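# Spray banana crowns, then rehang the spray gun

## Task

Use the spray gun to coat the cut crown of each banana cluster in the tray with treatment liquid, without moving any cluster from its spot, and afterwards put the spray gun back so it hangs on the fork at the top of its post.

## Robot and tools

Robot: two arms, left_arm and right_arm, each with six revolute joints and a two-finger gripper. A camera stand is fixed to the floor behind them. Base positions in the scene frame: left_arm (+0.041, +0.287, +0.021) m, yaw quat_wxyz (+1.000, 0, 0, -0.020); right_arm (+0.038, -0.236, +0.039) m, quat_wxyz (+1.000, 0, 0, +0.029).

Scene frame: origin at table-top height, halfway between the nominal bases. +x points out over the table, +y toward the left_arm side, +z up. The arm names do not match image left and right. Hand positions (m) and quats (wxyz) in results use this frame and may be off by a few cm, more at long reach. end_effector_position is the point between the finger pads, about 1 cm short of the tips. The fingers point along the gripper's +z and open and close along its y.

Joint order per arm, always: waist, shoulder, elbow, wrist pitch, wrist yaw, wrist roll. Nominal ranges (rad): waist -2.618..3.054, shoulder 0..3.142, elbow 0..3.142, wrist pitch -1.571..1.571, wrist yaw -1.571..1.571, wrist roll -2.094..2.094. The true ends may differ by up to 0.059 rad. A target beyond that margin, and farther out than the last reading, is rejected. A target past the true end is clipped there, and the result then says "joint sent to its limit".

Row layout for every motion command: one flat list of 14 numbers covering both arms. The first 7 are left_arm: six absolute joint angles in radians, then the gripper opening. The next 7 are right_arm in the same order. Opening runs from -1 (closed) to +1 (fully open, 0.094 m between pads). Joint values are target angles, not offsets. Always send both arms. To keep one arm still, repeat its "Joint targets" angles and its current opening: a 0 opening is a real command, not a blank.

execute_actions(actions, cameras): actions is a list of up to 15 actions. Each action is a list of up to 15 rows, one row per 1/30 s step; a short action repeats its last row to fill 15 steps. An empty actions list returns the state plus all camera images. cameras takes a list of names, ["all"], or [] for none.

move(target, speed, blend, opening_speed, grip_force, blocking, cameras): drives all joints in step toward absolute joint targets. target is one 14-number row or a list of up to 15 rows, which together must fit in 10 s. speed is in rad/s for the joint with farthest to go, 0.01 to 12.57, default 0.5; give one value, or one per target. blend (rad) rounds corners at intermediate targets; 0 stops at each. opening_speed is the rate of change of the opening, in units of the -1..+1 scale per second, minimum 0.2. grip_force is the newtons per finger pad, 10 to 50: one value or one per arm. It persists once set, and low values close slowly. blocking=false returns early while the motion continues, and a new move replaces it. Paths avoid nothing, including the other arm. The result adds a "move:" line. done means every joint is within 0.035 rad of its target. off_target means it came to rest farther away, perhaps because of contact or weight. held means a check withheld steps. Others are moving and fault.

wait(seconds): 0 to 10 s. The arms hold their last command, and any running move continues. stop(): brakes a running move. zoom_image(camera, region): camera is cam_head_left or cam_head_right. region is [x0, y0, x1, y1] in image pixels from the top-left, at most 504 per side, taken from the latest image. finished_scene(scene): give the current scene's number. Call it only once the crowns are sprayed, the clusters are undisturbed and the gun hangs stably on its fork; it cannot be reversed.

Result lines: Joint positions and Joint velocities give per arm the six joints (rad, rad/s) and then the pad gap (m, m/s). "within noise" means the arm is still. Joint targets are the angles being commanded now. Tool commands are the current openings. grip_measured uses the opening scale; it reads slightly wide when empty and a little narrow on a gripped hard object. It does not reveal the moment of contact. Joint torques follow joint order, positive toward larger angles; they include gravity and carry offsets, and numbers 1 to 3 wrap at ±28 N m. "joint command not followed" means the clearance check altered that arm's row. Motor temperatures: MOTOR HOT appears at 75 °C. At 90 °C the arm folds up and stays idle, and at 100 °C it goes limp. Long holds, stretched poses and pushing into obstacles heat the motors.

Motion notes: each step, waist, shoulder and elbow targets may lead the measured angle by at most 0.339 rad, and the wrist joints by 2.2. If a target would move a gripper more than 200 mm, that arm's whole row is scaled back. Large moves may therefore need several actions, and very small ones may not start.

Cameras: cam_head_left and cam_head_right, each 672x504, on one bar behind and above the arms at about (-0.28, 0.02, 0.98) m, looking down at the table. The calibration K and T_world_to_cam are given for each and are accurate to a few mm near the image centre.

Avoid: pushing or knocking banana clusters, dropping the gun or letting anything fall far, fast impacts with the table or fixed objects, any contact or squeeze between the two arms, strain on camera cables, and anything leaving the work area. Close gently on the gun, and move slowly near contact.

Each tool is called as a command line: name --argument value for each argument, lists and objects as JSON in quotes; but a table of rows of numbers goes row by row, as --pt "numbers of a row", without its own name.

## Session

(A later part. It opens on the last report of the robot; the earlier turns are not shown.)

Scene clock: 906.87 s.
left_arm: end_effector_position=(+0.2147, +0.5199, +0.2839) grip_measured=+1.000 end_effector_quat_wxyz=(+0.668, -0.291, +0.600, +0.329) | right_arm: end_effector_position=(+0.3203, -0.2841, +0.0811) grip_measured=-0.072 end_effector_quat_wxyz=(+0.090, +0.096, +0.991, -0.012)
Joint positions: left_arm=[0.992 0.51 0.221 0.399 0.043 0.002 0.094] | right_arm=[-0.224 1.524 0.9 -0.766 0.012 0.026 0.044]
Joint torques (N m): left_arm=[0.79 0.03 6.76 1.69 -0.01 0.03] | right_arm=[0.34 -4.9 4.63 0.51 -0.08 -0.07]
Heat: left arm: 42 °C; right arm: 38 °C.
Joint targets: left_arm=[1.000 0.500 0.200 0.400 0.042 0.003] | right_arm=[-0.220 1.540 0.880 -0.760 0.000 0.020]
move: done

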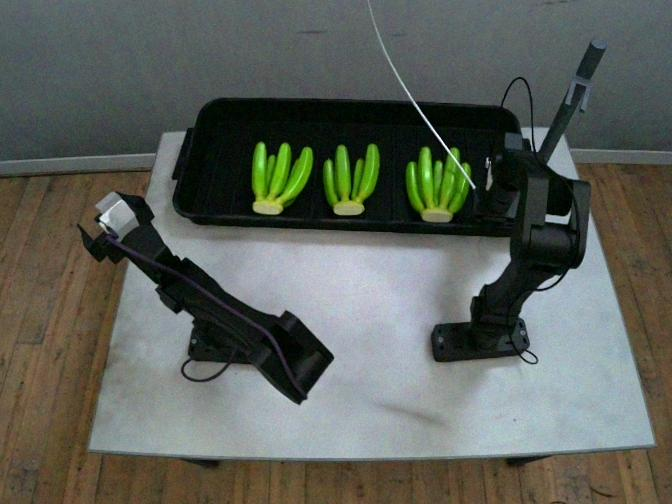

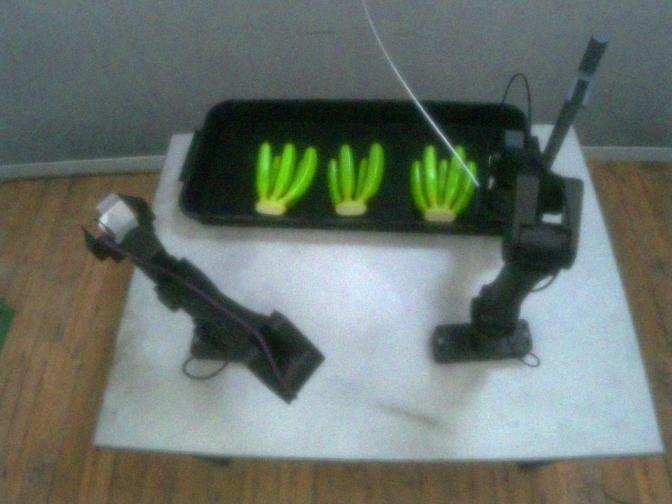

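move --pt "1.0 0.5 0.2 0.4 0.042 0.003 1 -0.22 1.54 1.15 -1.05 0 0.02 -0.6" --pt "1.0 0.5 0.2 0.4 0.042 0.003 1 -0.22 1.58 1.46 -1.40 0 0.02 -0.6" --blend '[0.05,0]' --speed 0.4 --cameras '["all"]'

zoom_image --camera "cam_head_left" --region '[430, 100, 620, 260]'

zoom_image --camera "cam_head_right" --region '[430, 100, 620, 260]'

Scene clock: 921.03 s.
left_arm: end_effector_position=(+0.2147, +0.5199, +0.2839) grip_measured=+1.000 end_effector_quat_wxyz=(+0.668, -0.291, +0.600, +0.329) | right_arm: end_effector_position=(+0.3126, -0.2815, +0.1977) grip_measured=-0.336 end_effector_quat_wxyz=(+0.017, +0.095, +0.995, -0.003)
Joint positions: left_arm=[0.992 0.51 0.221 0.399 0.043 0.002 0.094] | right_arm=[-0.224 1.567 1.431 -1.399 0.004 0.024 0.031]
Joint torques (N m): left_arm=[0.77 0.03 6.76 1.69 -0.03 0.02] | right_arm=[0.4 -5.52 8.79 0.16 -0.1 0.03]
Heat: left arm: 42 °C; right arm: 39 °C.
Joint targets: left_arm=[1.000 0.500 0.200 0.400 0.042 0.003] | right_arm=[-0.220 1.580 1.460 -1.400 0.000 0.020]
move: done

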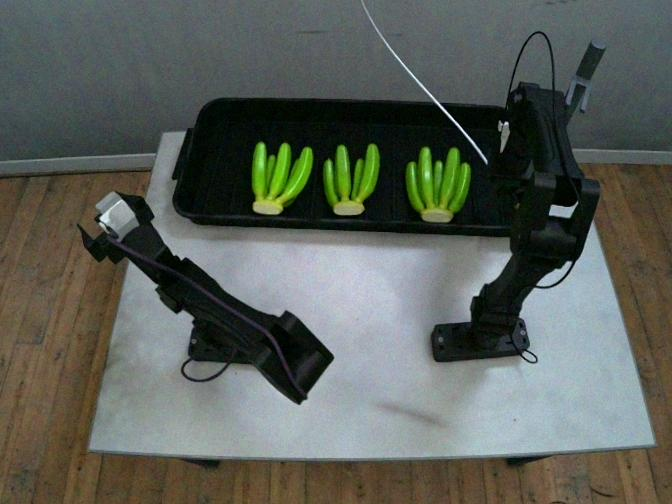

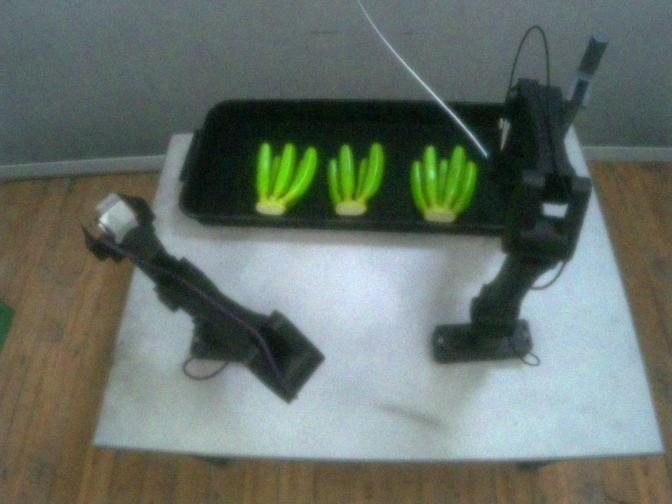

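Scaled by 2.653 from the camera's 672x504 image, which has a finer 960x720 frame.

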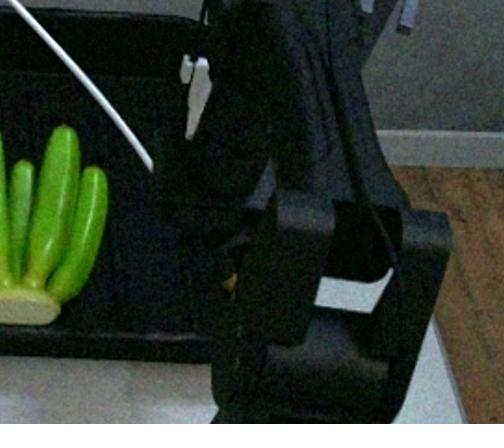

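Scaled by 2.653 from the camera's 672x504 image, which has a finer 960x720 frame.

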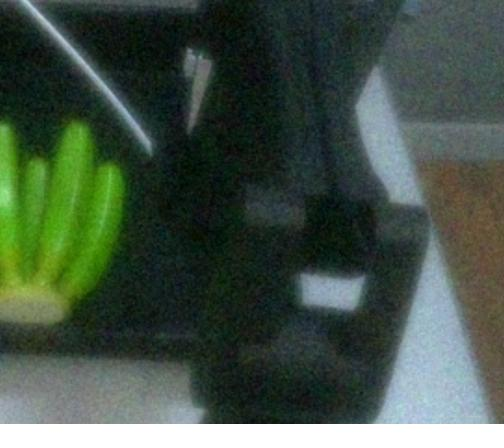

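move --pt "1.0 0.5 0.2 0.4 0.042 0.003 1 -0.15 1.1 1.1 -0.9 0.05 0.1 -0.6" --pt "1.0 0.5 0.2 0.4 0.042 0.003 1 -0.1 0.745 0.4 0.3 0.1 0.25 -0.6" --blend '[0.1,0]' --speed 0.8 --cameras '["all"]'

zoom_image --camera "cam_head_left" --region '[390, 100, 590, 280]'

zoom_image --camera "cam_head_right" --region '[390, 100, 590, 280]'

Scene clock: 936.63 s.
left_arm: end_effector_position=(+0.2147, +0.5199, +0.2839) grip_measured=+1.000 end_effector_quat_wxyz=(+0.668, -0.291, +0.600, +0.329) | right_arm: end_effector_position=(+0.3653, -0.2682, +0.2831) grip_measured=-0.336 end_effector_quat_wxyz=(+0.665, +0.140, +0.733, +0.029)
Joint positions: left_arm=[0.992 0.51 0.221 0.399 0.043 0.002 0.094] | right_arm=[-0.109 0.767 0.411 0.241 0.093 0.244 0.031]
Joint torques (N m): left_arm=[0.75 -0.01 6.65 1.7 -0.02 0.04] | right_arm=[0.68 -3.1 7.12 2.24 0.06 0.12]
Heat: left arm: 42 °C; right arm: 39 °C.
Joint targets: left_arm=[1.000 0.500 0.200 0.400 0.042 0.003] | right_arm=[-0.100 0.745 0.400 0.300 0.100 0.250]
move: off_target (right_arm); right_arm: the wrist pitch is farthest, 0.059 rad from its target

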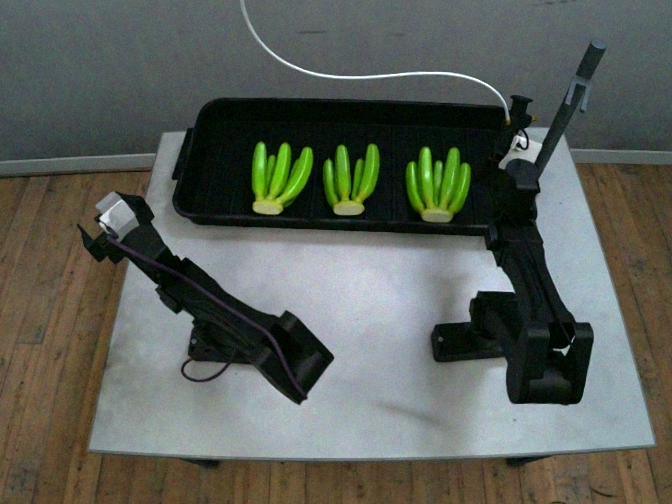

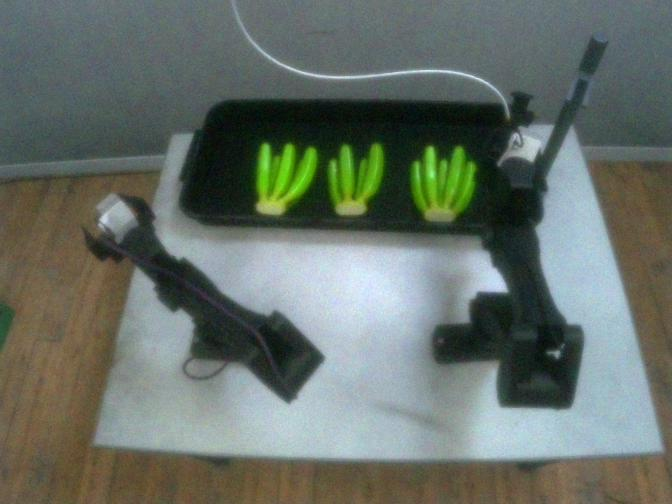

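Scaled by 2.520 from the camera's 672x504 image, which has a finer 960x720 frame.

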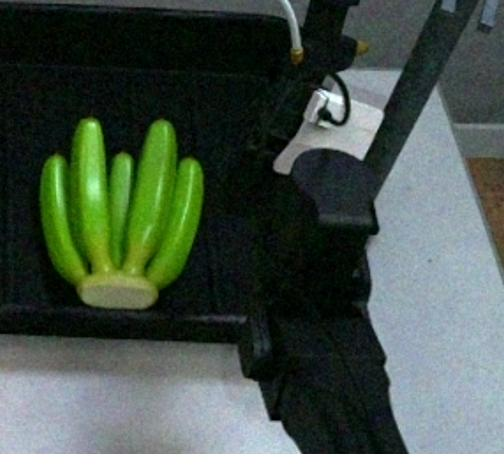

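Scaled by 2.520 from the camera's 672x504 image, which has a finer 960x720 frame.

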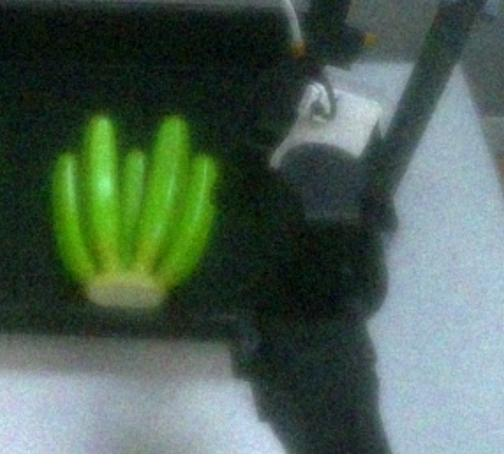

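move --pt "1.0 0.5 0.2 0.4 0.042 0.003 1 -0.1 0.745 0.4 0.6 0.1 0.8 -0.8" --pt "1.0 0.5 0.2 0.4 0.042 0.003 1 0.292 0.745 0.512 0.27 0.05 1.82 -0.8" --pt "1.0 0.5 0.2 0.4 0.042 0.003 1 0.292 0.745 0.512 0.5 0.05 1.82 -0.8" --blend '[0.1,0,0]' --speed '[0.8,0.8,0.2]' --cameras '["all"]'

zoom_image --camera "cam_head_left" --region '[390, 60, 590, 240]'

zoom_image --camera "cam_head_right" --region '[390, 60, 590, 240]'

Scene clock: 965.10 s.
left_arm: end_effector_position=(+0.2147, +0.5199, +0.2839) grip_measured=+1.000 end_effector_quat_wxyz=(+0.668, -0.291, +0.600, +0.329) | right_arm: end_effector_position=(+0.3510, -0.1323, +0.3625) grip_measured=-0.336 end_effector_quat_wxyz=(+0.368, +0.456, +0.470, +0.660)
Joint positions: left_arm=[0.992 0.51 0.221 0.399 0.043 0.002 0.094] | right_arm=[0.286 0.767 0.468 0.443 0.051 1.825 0.031]
Joint torques (N m): left_arm=[0.69 0.01 6.76 1.68 -0.01 0.05] | right_arm=[0.55 -2.95 11.37 2.16 -0.07 -0.02]
Motor temperatures (°C): left_arm=[27 27 28 42 26 26 26] | right_arm=[28 28 40 46 29 24 31]
Heat: left arm: 42 °C; right arm: 46 °C.
Joint targets: left_arm=[1.000 0.500 0.200 0.400 0.042 0.003] | right_arm=[0.292 0.745 0.512 0.500 0.050 1.820]
move: off_target (right_arm); right_arm: the wrist pitch is farthest, 0.057 rad from its target

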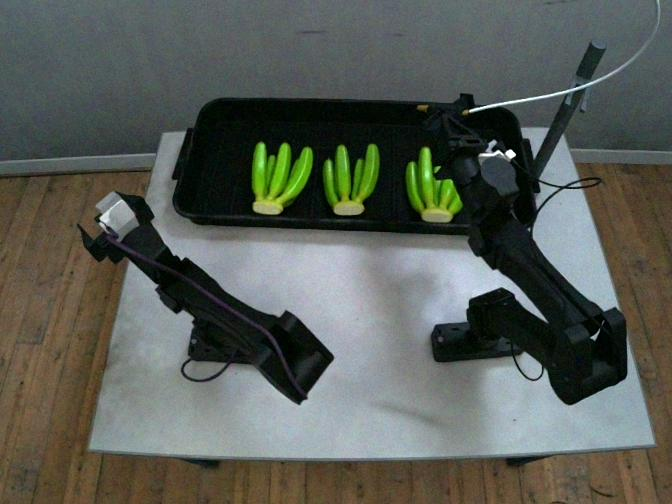

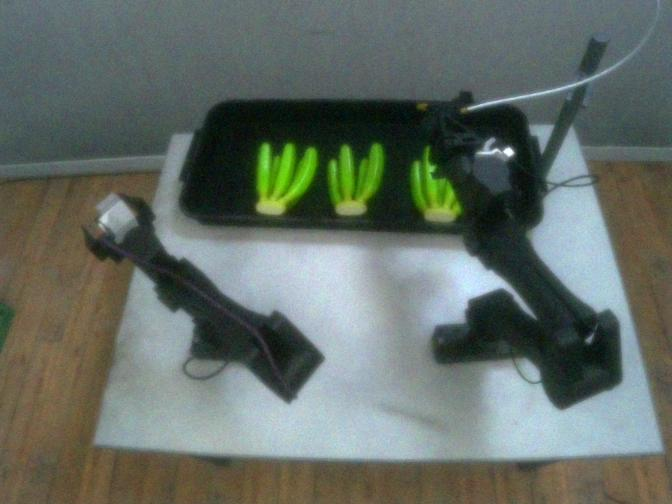

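Scaled by 2.520 from the camera's 672x504 image, which has a finer 960x720 frame.

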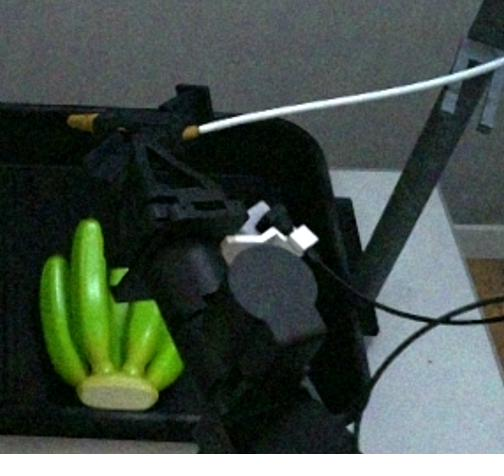

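Scaled by 2.520 from the camera's 672x504 image, which has a finer 960x720 frame.

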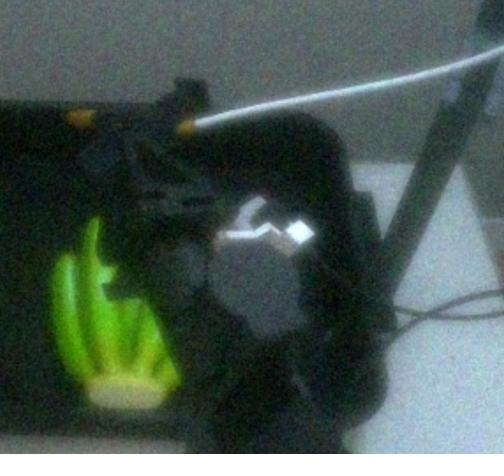

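move --pt "2.2 0.5 0.2 0.4 0.042 0.003 1 0.5 0.6 0.468 0.44 0 0.5 -0.9" --pt "2.2 0.5 0.2 0.4 0.042 0.003 1 1.21 0.745 0.468 0.3 0 -1.57 -0.9" --pt "2.2 0.5 0.2 0.4 0.042 0.003 1 1.21 1.52 0.70 0.25 0 -1.57 -0.9" --blend '[0.1,0.1,0]' --speed 0.8 --cameras '["all"]'

zoom_image --camera "cam_head_left" --region '[200, 160, 400, 340]'

zoom_image --camera "cam_head_right" --region '[200, 160, 400, 340]'

Scene clock: 1005.50 s.
left_arm: end_effector_position=(-0.1134, +0.5334, +0.2797) grip_measured=+1.000 end_effector_quat_wxyz=(-0.364, +0.582, -0.333, -0.646) | right_arm: end_effector_position=(+0.1609, +0.0665, +0.3594) grip_measured=-0.336 end_effector_quat_wxyz=(+0.742, -0.635, +0.189, -0.102)
Joint positions: left_arm=[2.194 0.51 0.214 0.396 0.045 0.002 0.094] | right_arm=[1.165 0.742 0.472 0.393 0.077 -1.428 0.031]
Joint torques (N m): left_arm=[0.59 0.08 7.34 1.71 -0.04 0.04] | right_arm=[-0.08 -0.95 7.77 1.44 -0.11 0.04]
Motor temperatures (°C): left_arm=[27 27 28 42 26 26 26] | right_arm=[28 27 46 49 29 24 31]
Heat: left arm: 42 °C; right arm: 49 °C.
Joint targets: left_arm=[2.200 0.500 0.200 0.400 0.042 0.003] | right_arm=[1.163 0.739 0.470 0.371 0.071 -1.428]
move: held (right_arm; a check stopped the path); path passed 1 of 3 targets; limits=held; right_arm: the shoulder is farthest, 0.778 rad from its target
joint command not followed: on one or more control steps a check withheld the commanded joint targets of the right arm, and it was not sent them on those steps.
cause: the commanded joint targets, or the way to them, would bring a part of the robot too close to another arm (this arm's fingers and the left arm's forearm (the part past the elbow), 38 mm apart when this arm was first held).

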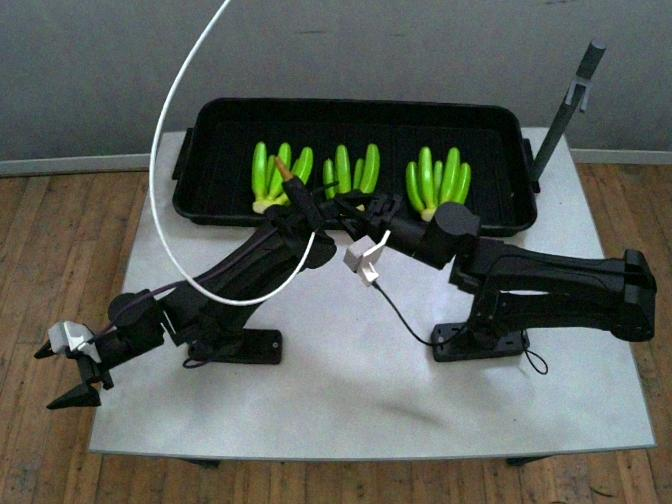

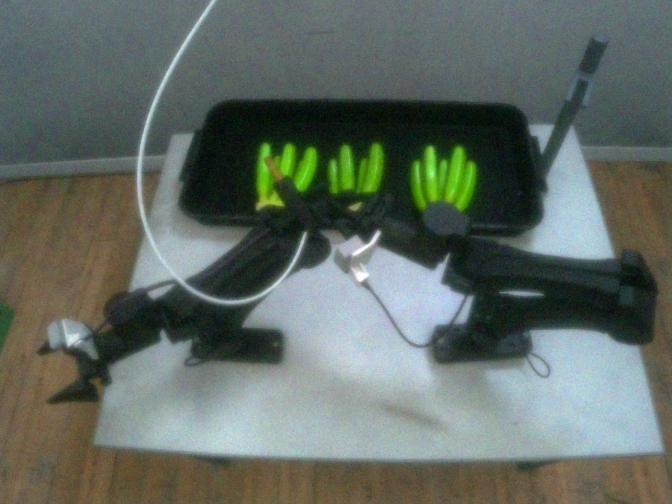

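Scaled by 2.520 from the camera's 672x504 image, which has a finer 960x720 frame.

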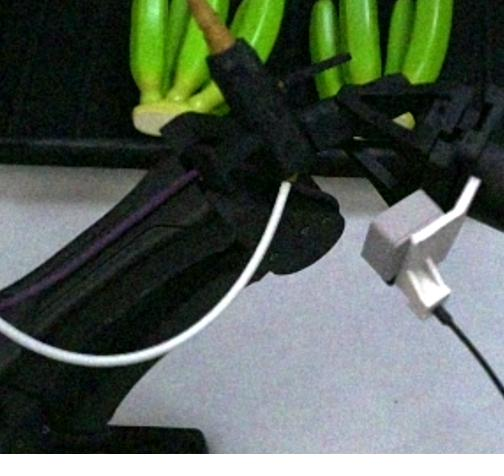

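Scaled by 2.520 from the camera's 672x504 image, which has a finer 960x720 frame.

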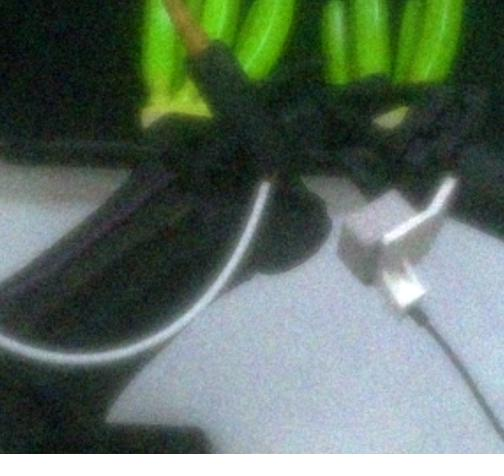

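move --pt "2.2 0.5 0.2 0.4 0.042 0.003 1 0.8 0.7 0.468 0.4 0 -1.43 -0.9" --pt "1.0 0.5 0.2 0.4 0.042 0.003 1 0.8 0.745 0.468 0.3 0 -1.57 -0.9" --pt "1.0 0.5 0.2 0.4 0.042 0.003 1 1.21 0.745 0.468 0.3 0 -1.57 -0.9" --pt "1.0 0.5 0.2 0.4 0.042 0.003 1 1.21 1.52 0.70 0.25 0 -1.57 -0.9" --blend '[0,0,0.1,0]' --speed 0.8 --cameras '["all"]'

zoom_image --camera "cam_head_left" --region '[200, 160, 400, 340]'

zoom_image --camera "cam_head_right" --region '[200, 160, 400, 340]'

Scene clock: 1023.17 s.
left_arm: end_effector_position=(+0.2115, +0.5224, +0.2797) grip_measured=+1.000 end_effector_quat_wxyz=(+0.663, -0.297, +0.602, +0.332) | right_arm: end_effector_position=(+0.1665, +0.1586, +0.1290) grip_measured=-0.338 end_effector_quat_wxyz=(-0.446, +0.881, -0.141, +0.077)
Joint positions: left_arm=[1.008 0.51 0.214 0.396 0.045 0.002 0.094] | right_arm=[1.201 1.517 0.666 0.219 0.014 -1.573 0.031]
Joint torques (N m): left_arm=[-0.79 0.02 7.41 1.72 -0.04 0.04] | right_arm=[0.77 -6.3 9.43 1.78 -0.14 0.03]
Heat: left arm: 42 °C; right arm: 46 °C.
Joint targets: left_arm=[1.000 0.500 0.200 0.400 0.042 0.003] | right_arm=[1.210 1.520 0.700 0.250 0.000 -1.570]
move: done

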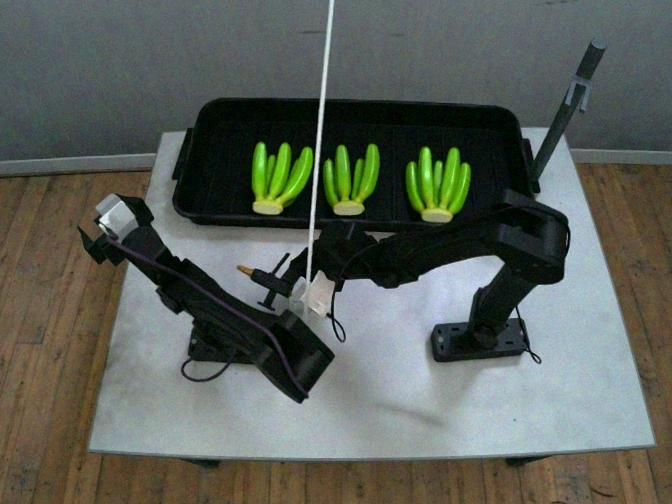

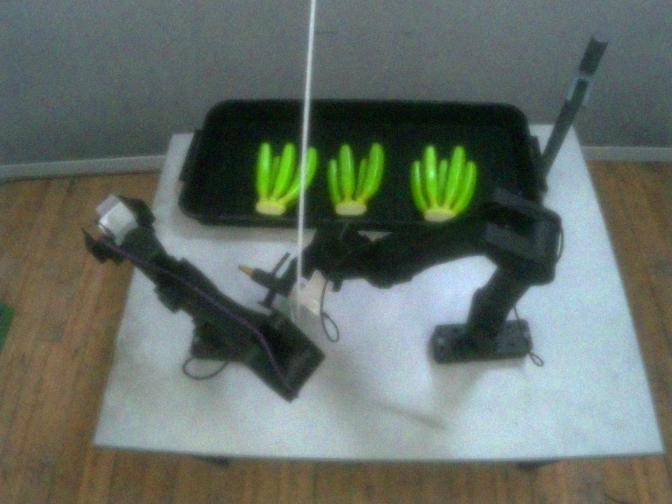

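Scaled by 2.520 from the camera's 672x504 image, which has a finer 960x720 frame.

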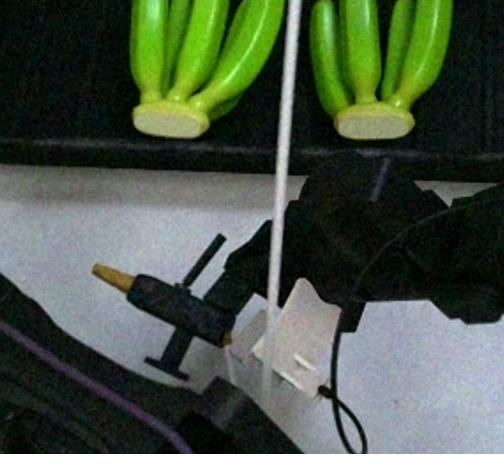

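Scaled by 2.520 from the camera's 672x504 image, which has a finer 960x720 frame.

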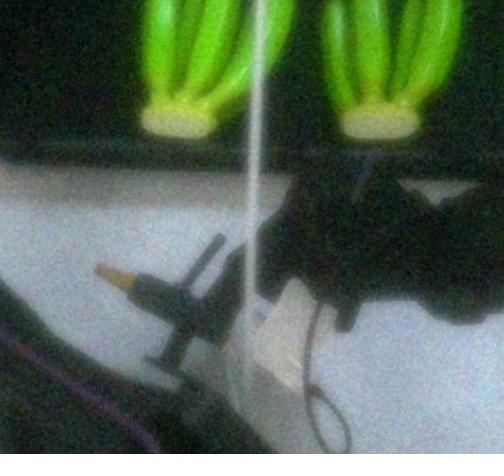

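move --pt "0.3 0.5 0.2 0.4 0.042 0.003 1 1.1 1.52 0.70 0.25 0 -1.57 -0.9" --pt "0.3 0.5 0.2 0.4 0.042 0.003 1 1.1 1.66 0.63 0.45 0 -1.57 -0.9" --speed 0.7 --cameras '["all"]'

zoom_image --camera "cam_head_left" --region '[220, 160, 420, 340]'

zoom_image --camera "cam_head_right" --region '[220, 160, 420, 340]'

Scene clock: 1056.73 s.
left_arm: end_effector_position=(+0.3231, +0.3570, +0.2797) grip_measured=+1.000 end_effector_quat_wxyz=(+0.737, -0.072, +0.667, +0.085) | right_arm: end_effector_position=(+0.2083, +0.1569, +0.1017) grip_measured=-0.338 end_effector_quat_wxyz=(-0.453, +0.867, -0.181, +0.100)
Joint positions: left_arm=[0.308 0.51 0.214 0.396 0.045 0.002 0.094] | right_arm=[1.106 1.654 0.637 0.412 0.013 -1.573 0.031]
Joint torques (N m): left_arm=[-0.73 0.02 7.39 1.7 -0.03 0.02] | right_arm=[-0.46 -6.9 5.31 1.9 -0.12 0.08]
Heat: left arm: 41 °C; right arm: 48 °C.
Joint targets: left_arm=[0.300 0.500 0.200 0.400 0.042 0.003] | right_arm=[1.100 1.660 0.630 0.450 0.000 -1.570]
move: off_target (right_arm); right_arm: the wrist pitch is farthest, 0.038 rad from its target

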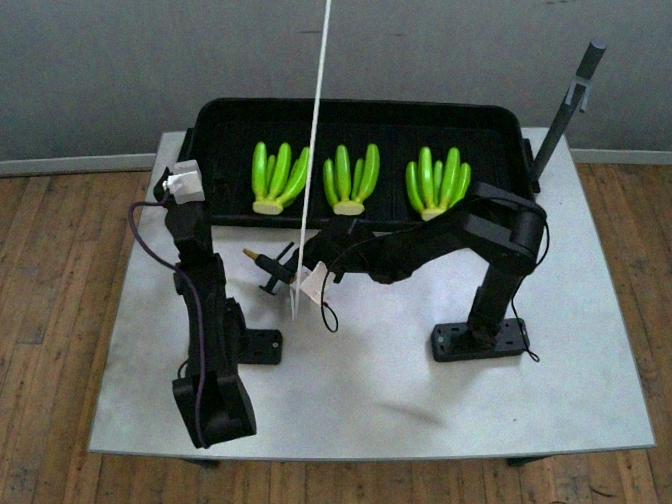

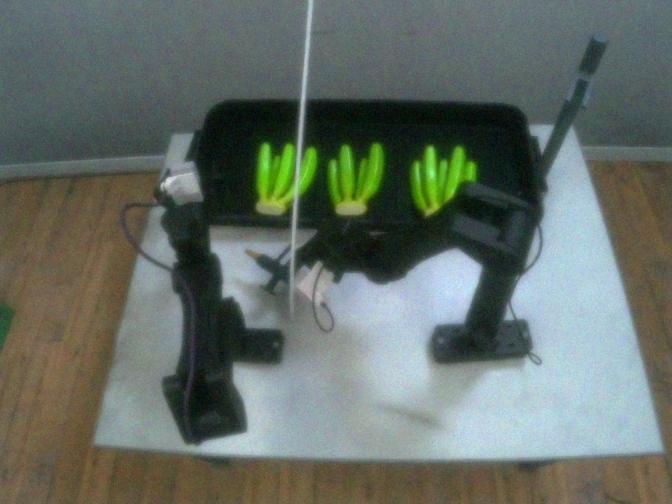

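Scaled by 2.520 from the camera's 672x504 image, which has a finer 960x720 frame.

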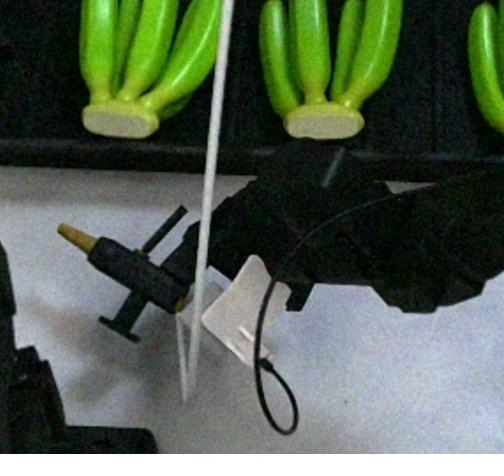

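Scaled by 2.520 from the camera's 672x504 image, which has a finer 960x720 frame.

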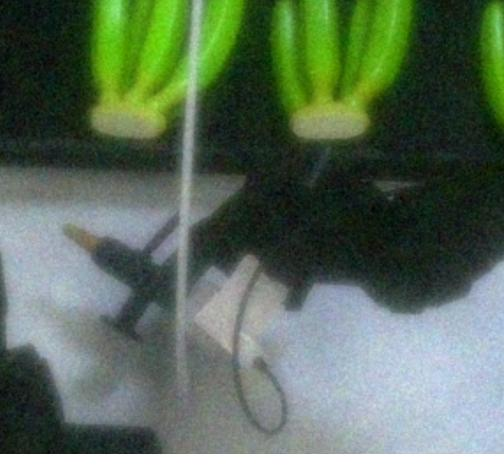

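move --target '[0.3,0.5,0.2,0.4,0.042,0.003,1,1.1,1.8,0.58,0.64,0,-1.57,-0.9]' --speed 0.2 --cameras '["all"]'

zoom_image --camera "cam_head_left" --region '[220, 160, 420, 340]'

zoom_image --camera "cam_head_right" --region '[220, 160, 420, 340]'

Scene clock: 1066.70 s.
left_arm: end_effector_position=(+0.3231, +0.3570, +0.2797) grip_measured=+1.000 end_effector_quat_wxyz=(+0.737, -0.072, +0.667, +0.085) | right_arm: end_effector_position=(+0.2092, +0.1592, +0.0703) grip_measured=-0.338 end_effector_quat_wxyz=(-0.460, +0.864, -0.180, +0.101)
Joint positions: left_arm=[0.308 0.51 0.214 0.396 0.045 0.002 0.094] | right_arm=[1.106 1.787 0.591 0.606 0.013 -1.573 0.031]
Joint torques (N m): left_arm=[-0.77 -0.01 7.38 1.71 -0.05 0.04] | right_arm=[-0.65 -6.74 4.23 1.86 -0.17 0.01]
Heat: left arm: 41 °C; right arm: 47 °C.
Joint targets: left_arm=[0.300 0.500 0.200 0.400 0.042 0.003] | right_arm=[1.100 1.800 0.580 0.640 0.000 -1.570]
move: done

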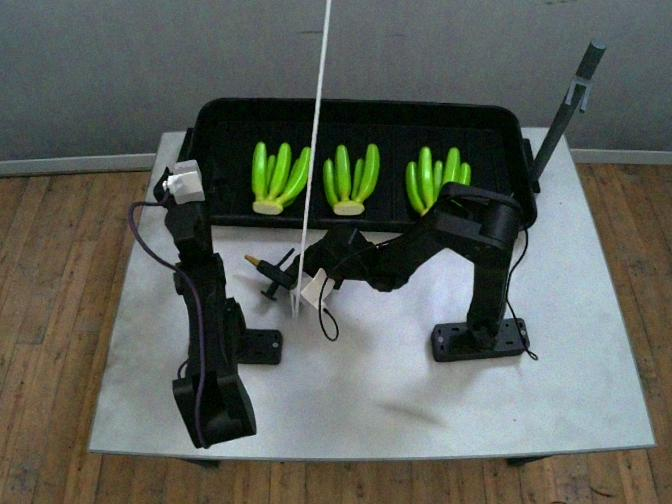

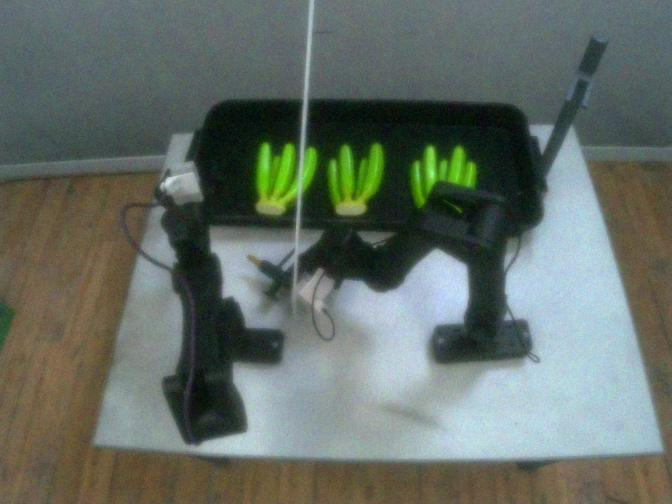

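Scaled by 2.520 from the camera's 672x504 image, which has a finer 960x720 frame.

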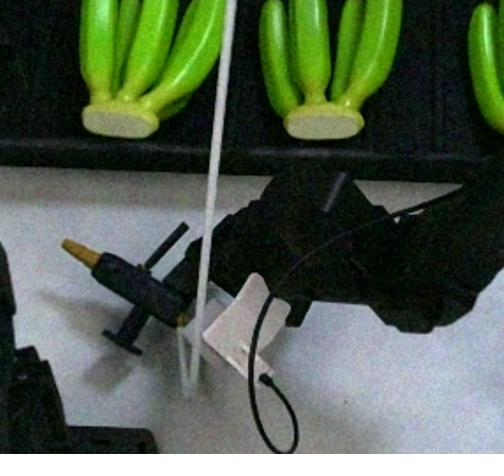

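Scaled by 2.520 from the camera's 672x504 image, which has a finer 960x720 frame.

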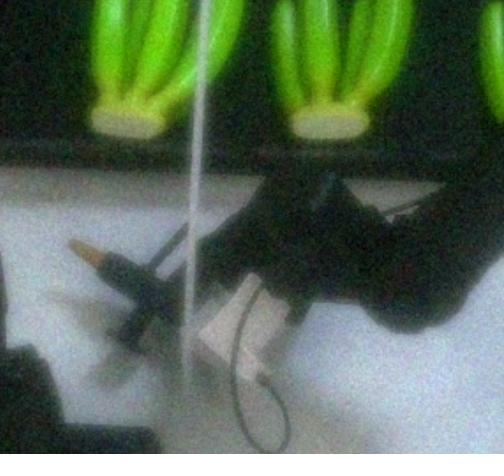

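move --target '[0.3,0.5,0.2,0.4,0.042,0.003,1,1.1,1.92,0.53,0.8,0,-1.57,-0.9]' --speed 0.12 --cameras '["all"]'

zoom_image --camera "cam_head_left" --region '[220, 160, 420, 340]'

Scene clock: 1080.23 s.
left_arm: end_effector_position=(+0.3231, +0.3570, +0.2797) grip_measured=+1.000 end_effector_quat_wxyz=(+0.737, -0.072, +0.667, +0.085) | right_arm: end_effector_position=(+0.2082, +0.1570, +0.0473) grip_measured=-0.339 end_effector_quat_wxyz=(-0.471, +0.858, -0.180, +0.103)
Joint positions: left_arm=[0.308 0.51 0.214 0.396 0.045 0.002 0.094] | right_arm=[1.106 1.899 0.545 0.79 0.012 -1.571 0.031]
Joint torques (N m): left_arm=[-0.75 0.03 7.49 1.72 -0.05 0.06] | right_arm=[-0.57 -6.31 3.26 1.6 -0.13 0.04]
Motor temperatures (°C): left_arm=[27 27 30 41 26 26 26] | right_arm=[28 30 41 48 29 24 32]
Heat: left arm: 41 °C; right arm: 48 °C.
Joint targets: left_arm=[0.300 0.500 0.200 0.400 0.042 0.003] | right_arm=[1.100 1.920 0.530 0.800 0.000 -1.570]
move: done

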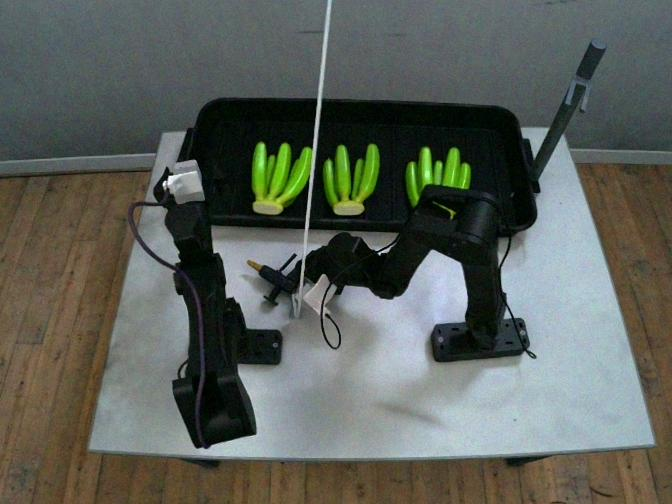

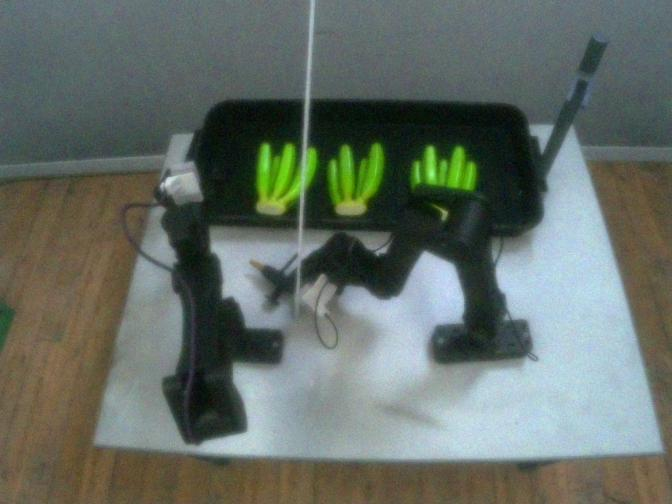

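Scaled by 2.520 from the camera's 672x504 image, which has a finer 960x720 frame.

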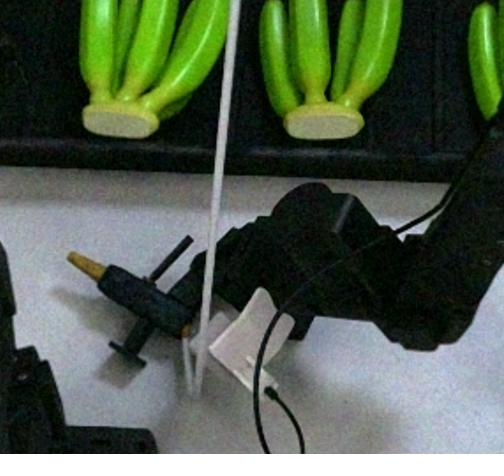

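move --pt "0.3 0.5 0.2 0.4 0.042 0.003 1 1.1 1.98 0.5 0.89 0 -1.57 -0.9" --pt "0.3 0.5 0.2 0.4 0.042 0.003 1 1.1 1.98 0.5 0.89 0 -1.57 -0.1" --speed 0.12 --opening_speed 0.2 --cameras '["all"]'

zoom_image --camera "cam_head_left" --region '[220, 160, 420, 340]'

Scene clock: 1092.20 s.
left_arm: end_effector_position=(+0.3231, +0.3570, +0.2797) grip_measured=+1.000 end_effector_quat_wxyz=(+0.737, -0.072, +0.667, +0.085) | right_arm: end_effector_position=(+0.2064, +0.1534, +0.0355) grip_measured=-0.102 end_effector_quat_wxyz=(-0.478, +0.854, -0.180, +0.103)
Joint positions: left_arm=[0.308 0.51 0.214 0.396 0.045 0.002 0.094] | right_arm=[1.106 1.961 0.514 0.897 0.011 -1.569 0.042]
Joint torques (N m): left_arm=[-0.7 -0.03 7.34 1.71 -0.05 0.04] | right_arm=[-0.54 -6.84 2.76 1.48 -0.16 -0.01]
Heat: left arm: 41 °C; right arm: 46 °C.
Joint targets: left_arm=[0.300 0.500 0.200 0.400 0.042 0.003] | right_arm=[1.100 1.980 0.500 0.890 0.000 -1.570]
move: done; target 2's new numbers were sent with right_arm's wrist pitch 0.073 rad from that target

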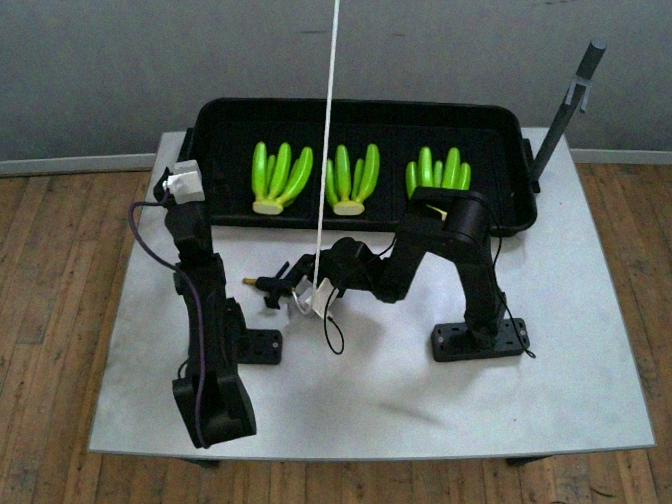

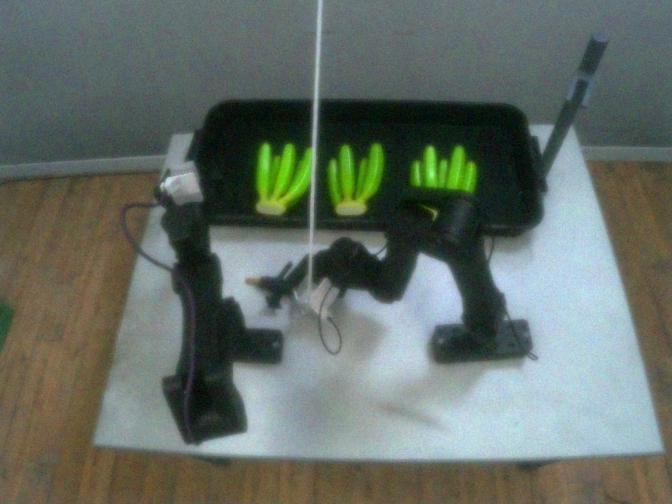

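Scaled by 2.520 from the camera's 672x504 image, which has a finer 960x720 frame.

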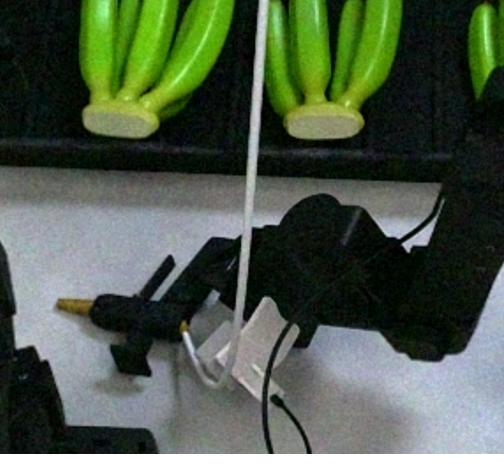

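move --pt "0.3 0.5 0.2 0.4 0.042 0.003 1 1.1 1.96 0.51 0.87 0 -1.57 0.15" --pt "0.3 0.5 0.2 0.4 0.042 0.003 1 1.1 1.79 0.34 0.89 0 -1.57 0.15" --pt "0.3 0.5 0.2 0.4 0.042 0.003 1 1.1 1.6 0.16 0.87 0 -1.57 0.15" --pt "0.3 0.5 0.2 0.4 0.042 0.003 1 1.1 1.0 0.3 0.5 0 -1.3 1" --speed '[0.15,0.2,0.3,0.6]' --opening_speed 0.3 --blend '[0,0.05,0.05,0]' --cameras '["all"]'

zoom_image --camera "cam_head_left" --region '[220, 160, 420, 340]'

zoom_image --camera "cam_head_right" --region '[220, 160, 420, 340]'

Scene clock: 1109.93 s.
left_arm: end_effector_position=(+0.3231, +0.3570, +0.2797) grip_measured=+1.000 end_effector_quat_wxyz=(+0.737, -0.072, +0.667, +0.085) | right_arm: end_effector_position=(+0.1761, +0.0831, +0.2113) grip_measured=+0.998 end_effector_quat_wxyz=(-0.628, +0.734, -0.255, +0.052)
Joint positions: left_arm=[0.308 0.51 0.214 0.396 0.045 0.002 0.094] | right_arm=[1.106 1.009 0.281 0.52 0.011 -1.317 0.094]
Joint torques (N m): left_arm=[-0.72 -0.01 7.38 1.71 -0.05 0.06] | right_arm=[-0.53 -3.06 8.88 1.51 -0.14 0.11]
Heat: left arm: 41 °C; right arm: 46 °C.
Joint targets: left_arm=[0.300 0.500 0.200 0.400 0.042 0.003] | right_arm=[1.100 1.000 0.300 0.500 0.000 -1.300]
move: done

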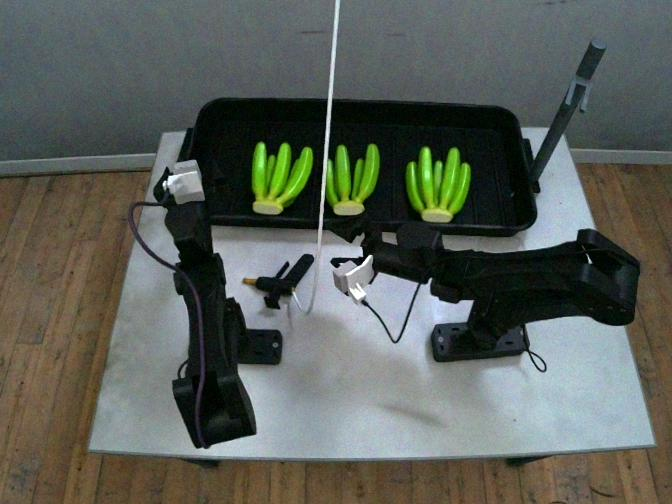

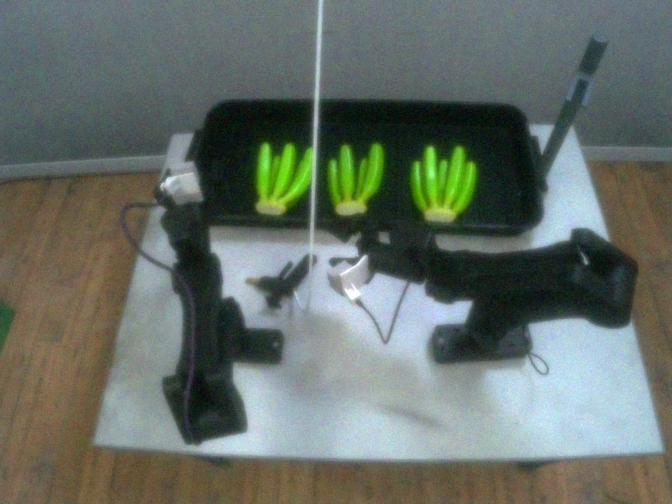

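Scaled by 2.520 from the camera's 672x504 image, which has a finer 960x720 frame.

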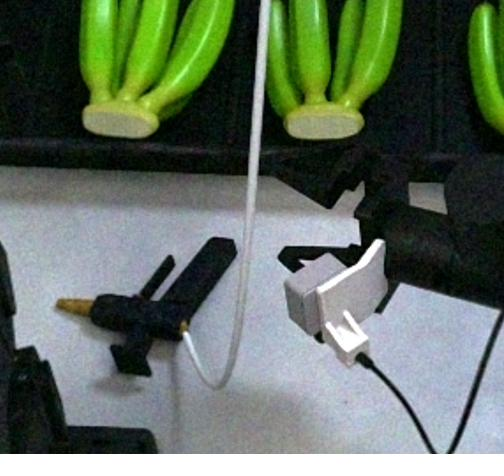

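Scaled by 2.520 from the camera's 672x504 image, which has a finer 960x720 frame.

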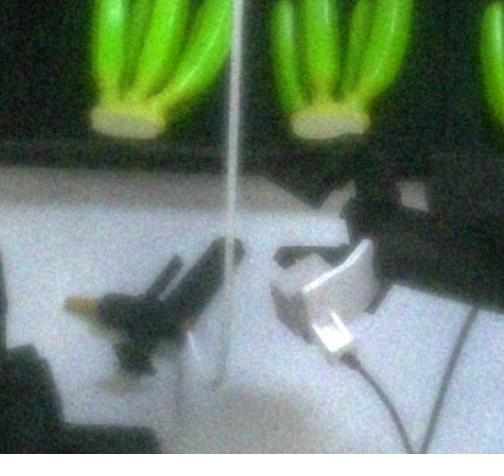

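move --pt "0.8 0.5 0.2 0.4 0.042 0.003 1 0.95 1.0 0.9 -0.3 0 -1.6 1" --pt "0.8 0.5 0.2 0.4 0.042 0.003 1 1.0 1.9 1.9 -1.38 0 -1.84 1" --pt "0.8 0.5 0.2 0.4 0.042 0.003 1 1.065 2.30 2.11 -1.40 0 -1.84 1" --speed 0.7 --blend '[0.1,0.1,0]' --cameras '["all"]'

zoom_image --camera "cam_head_left" --region '[220, 160, 420, 340]'

zoom_image --camera "cam_head_right" --region '[220, 160, 420, 340]'

Scene clock: 1148.10 s.
left_arm: end_effector_position=(+0.2579, +0.4804, +0.2797) grip_measured=+1.000 end_effector_quat_wxyz=(+0.695, -0.230, +0.630, +0.259) | right_arm: end_effector_position=(+0.2318, +0.1625, +0.1196) grip_measured=+0.998 end_effector_quat_wxyz=(+0.004, +0.995, -0.096, +0.004)
Joint positions: left_arm=[0.792 0.51 0.214 0.396 0.046 0.002 0.094] | right_arm=[1.061 2.281 2.088 -1.383 0.01 -1.83 0.094]
Joint torques (N m): left_arm=[0.8 0.01 7.31 1.74 -0.06 0.05] | right_arm=[0.25 -11.79 8.08 -0.03 -0.09 -0.08]
Heat: left arm: 41 °C; right arm: 44 °C.
Joint targets: left_arm=[0.800 0.500 0.200 0.400 0.042 0.003] | right_arm=[1.065 2.300 2.110 -1.400 0.000 -1.840]
move: done

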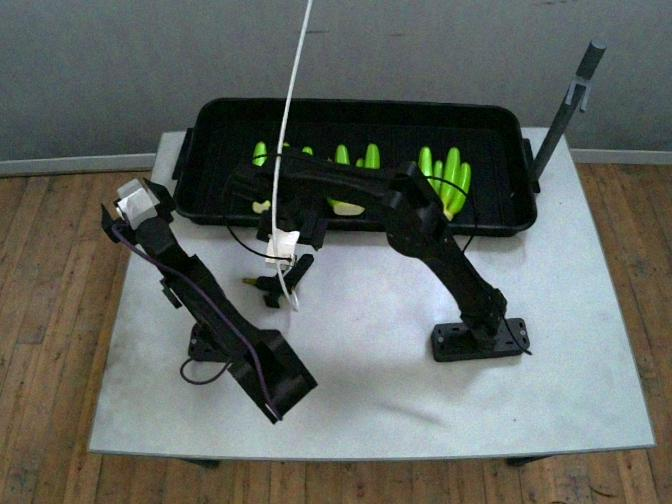

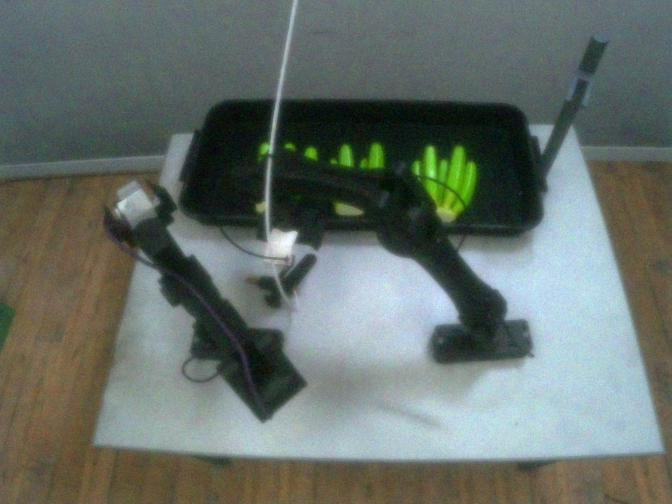

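Scaled by 2.520 from the camera's 672x504 image, which has a finer 960x720 frame.

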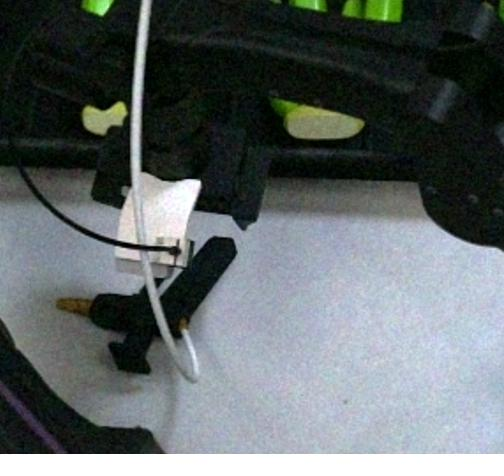

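Scaled by 2.520 from the camera's 672x504 image, which has a finer 960x720 frame.

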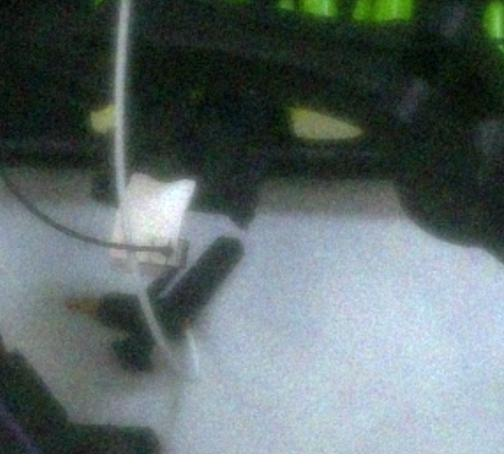

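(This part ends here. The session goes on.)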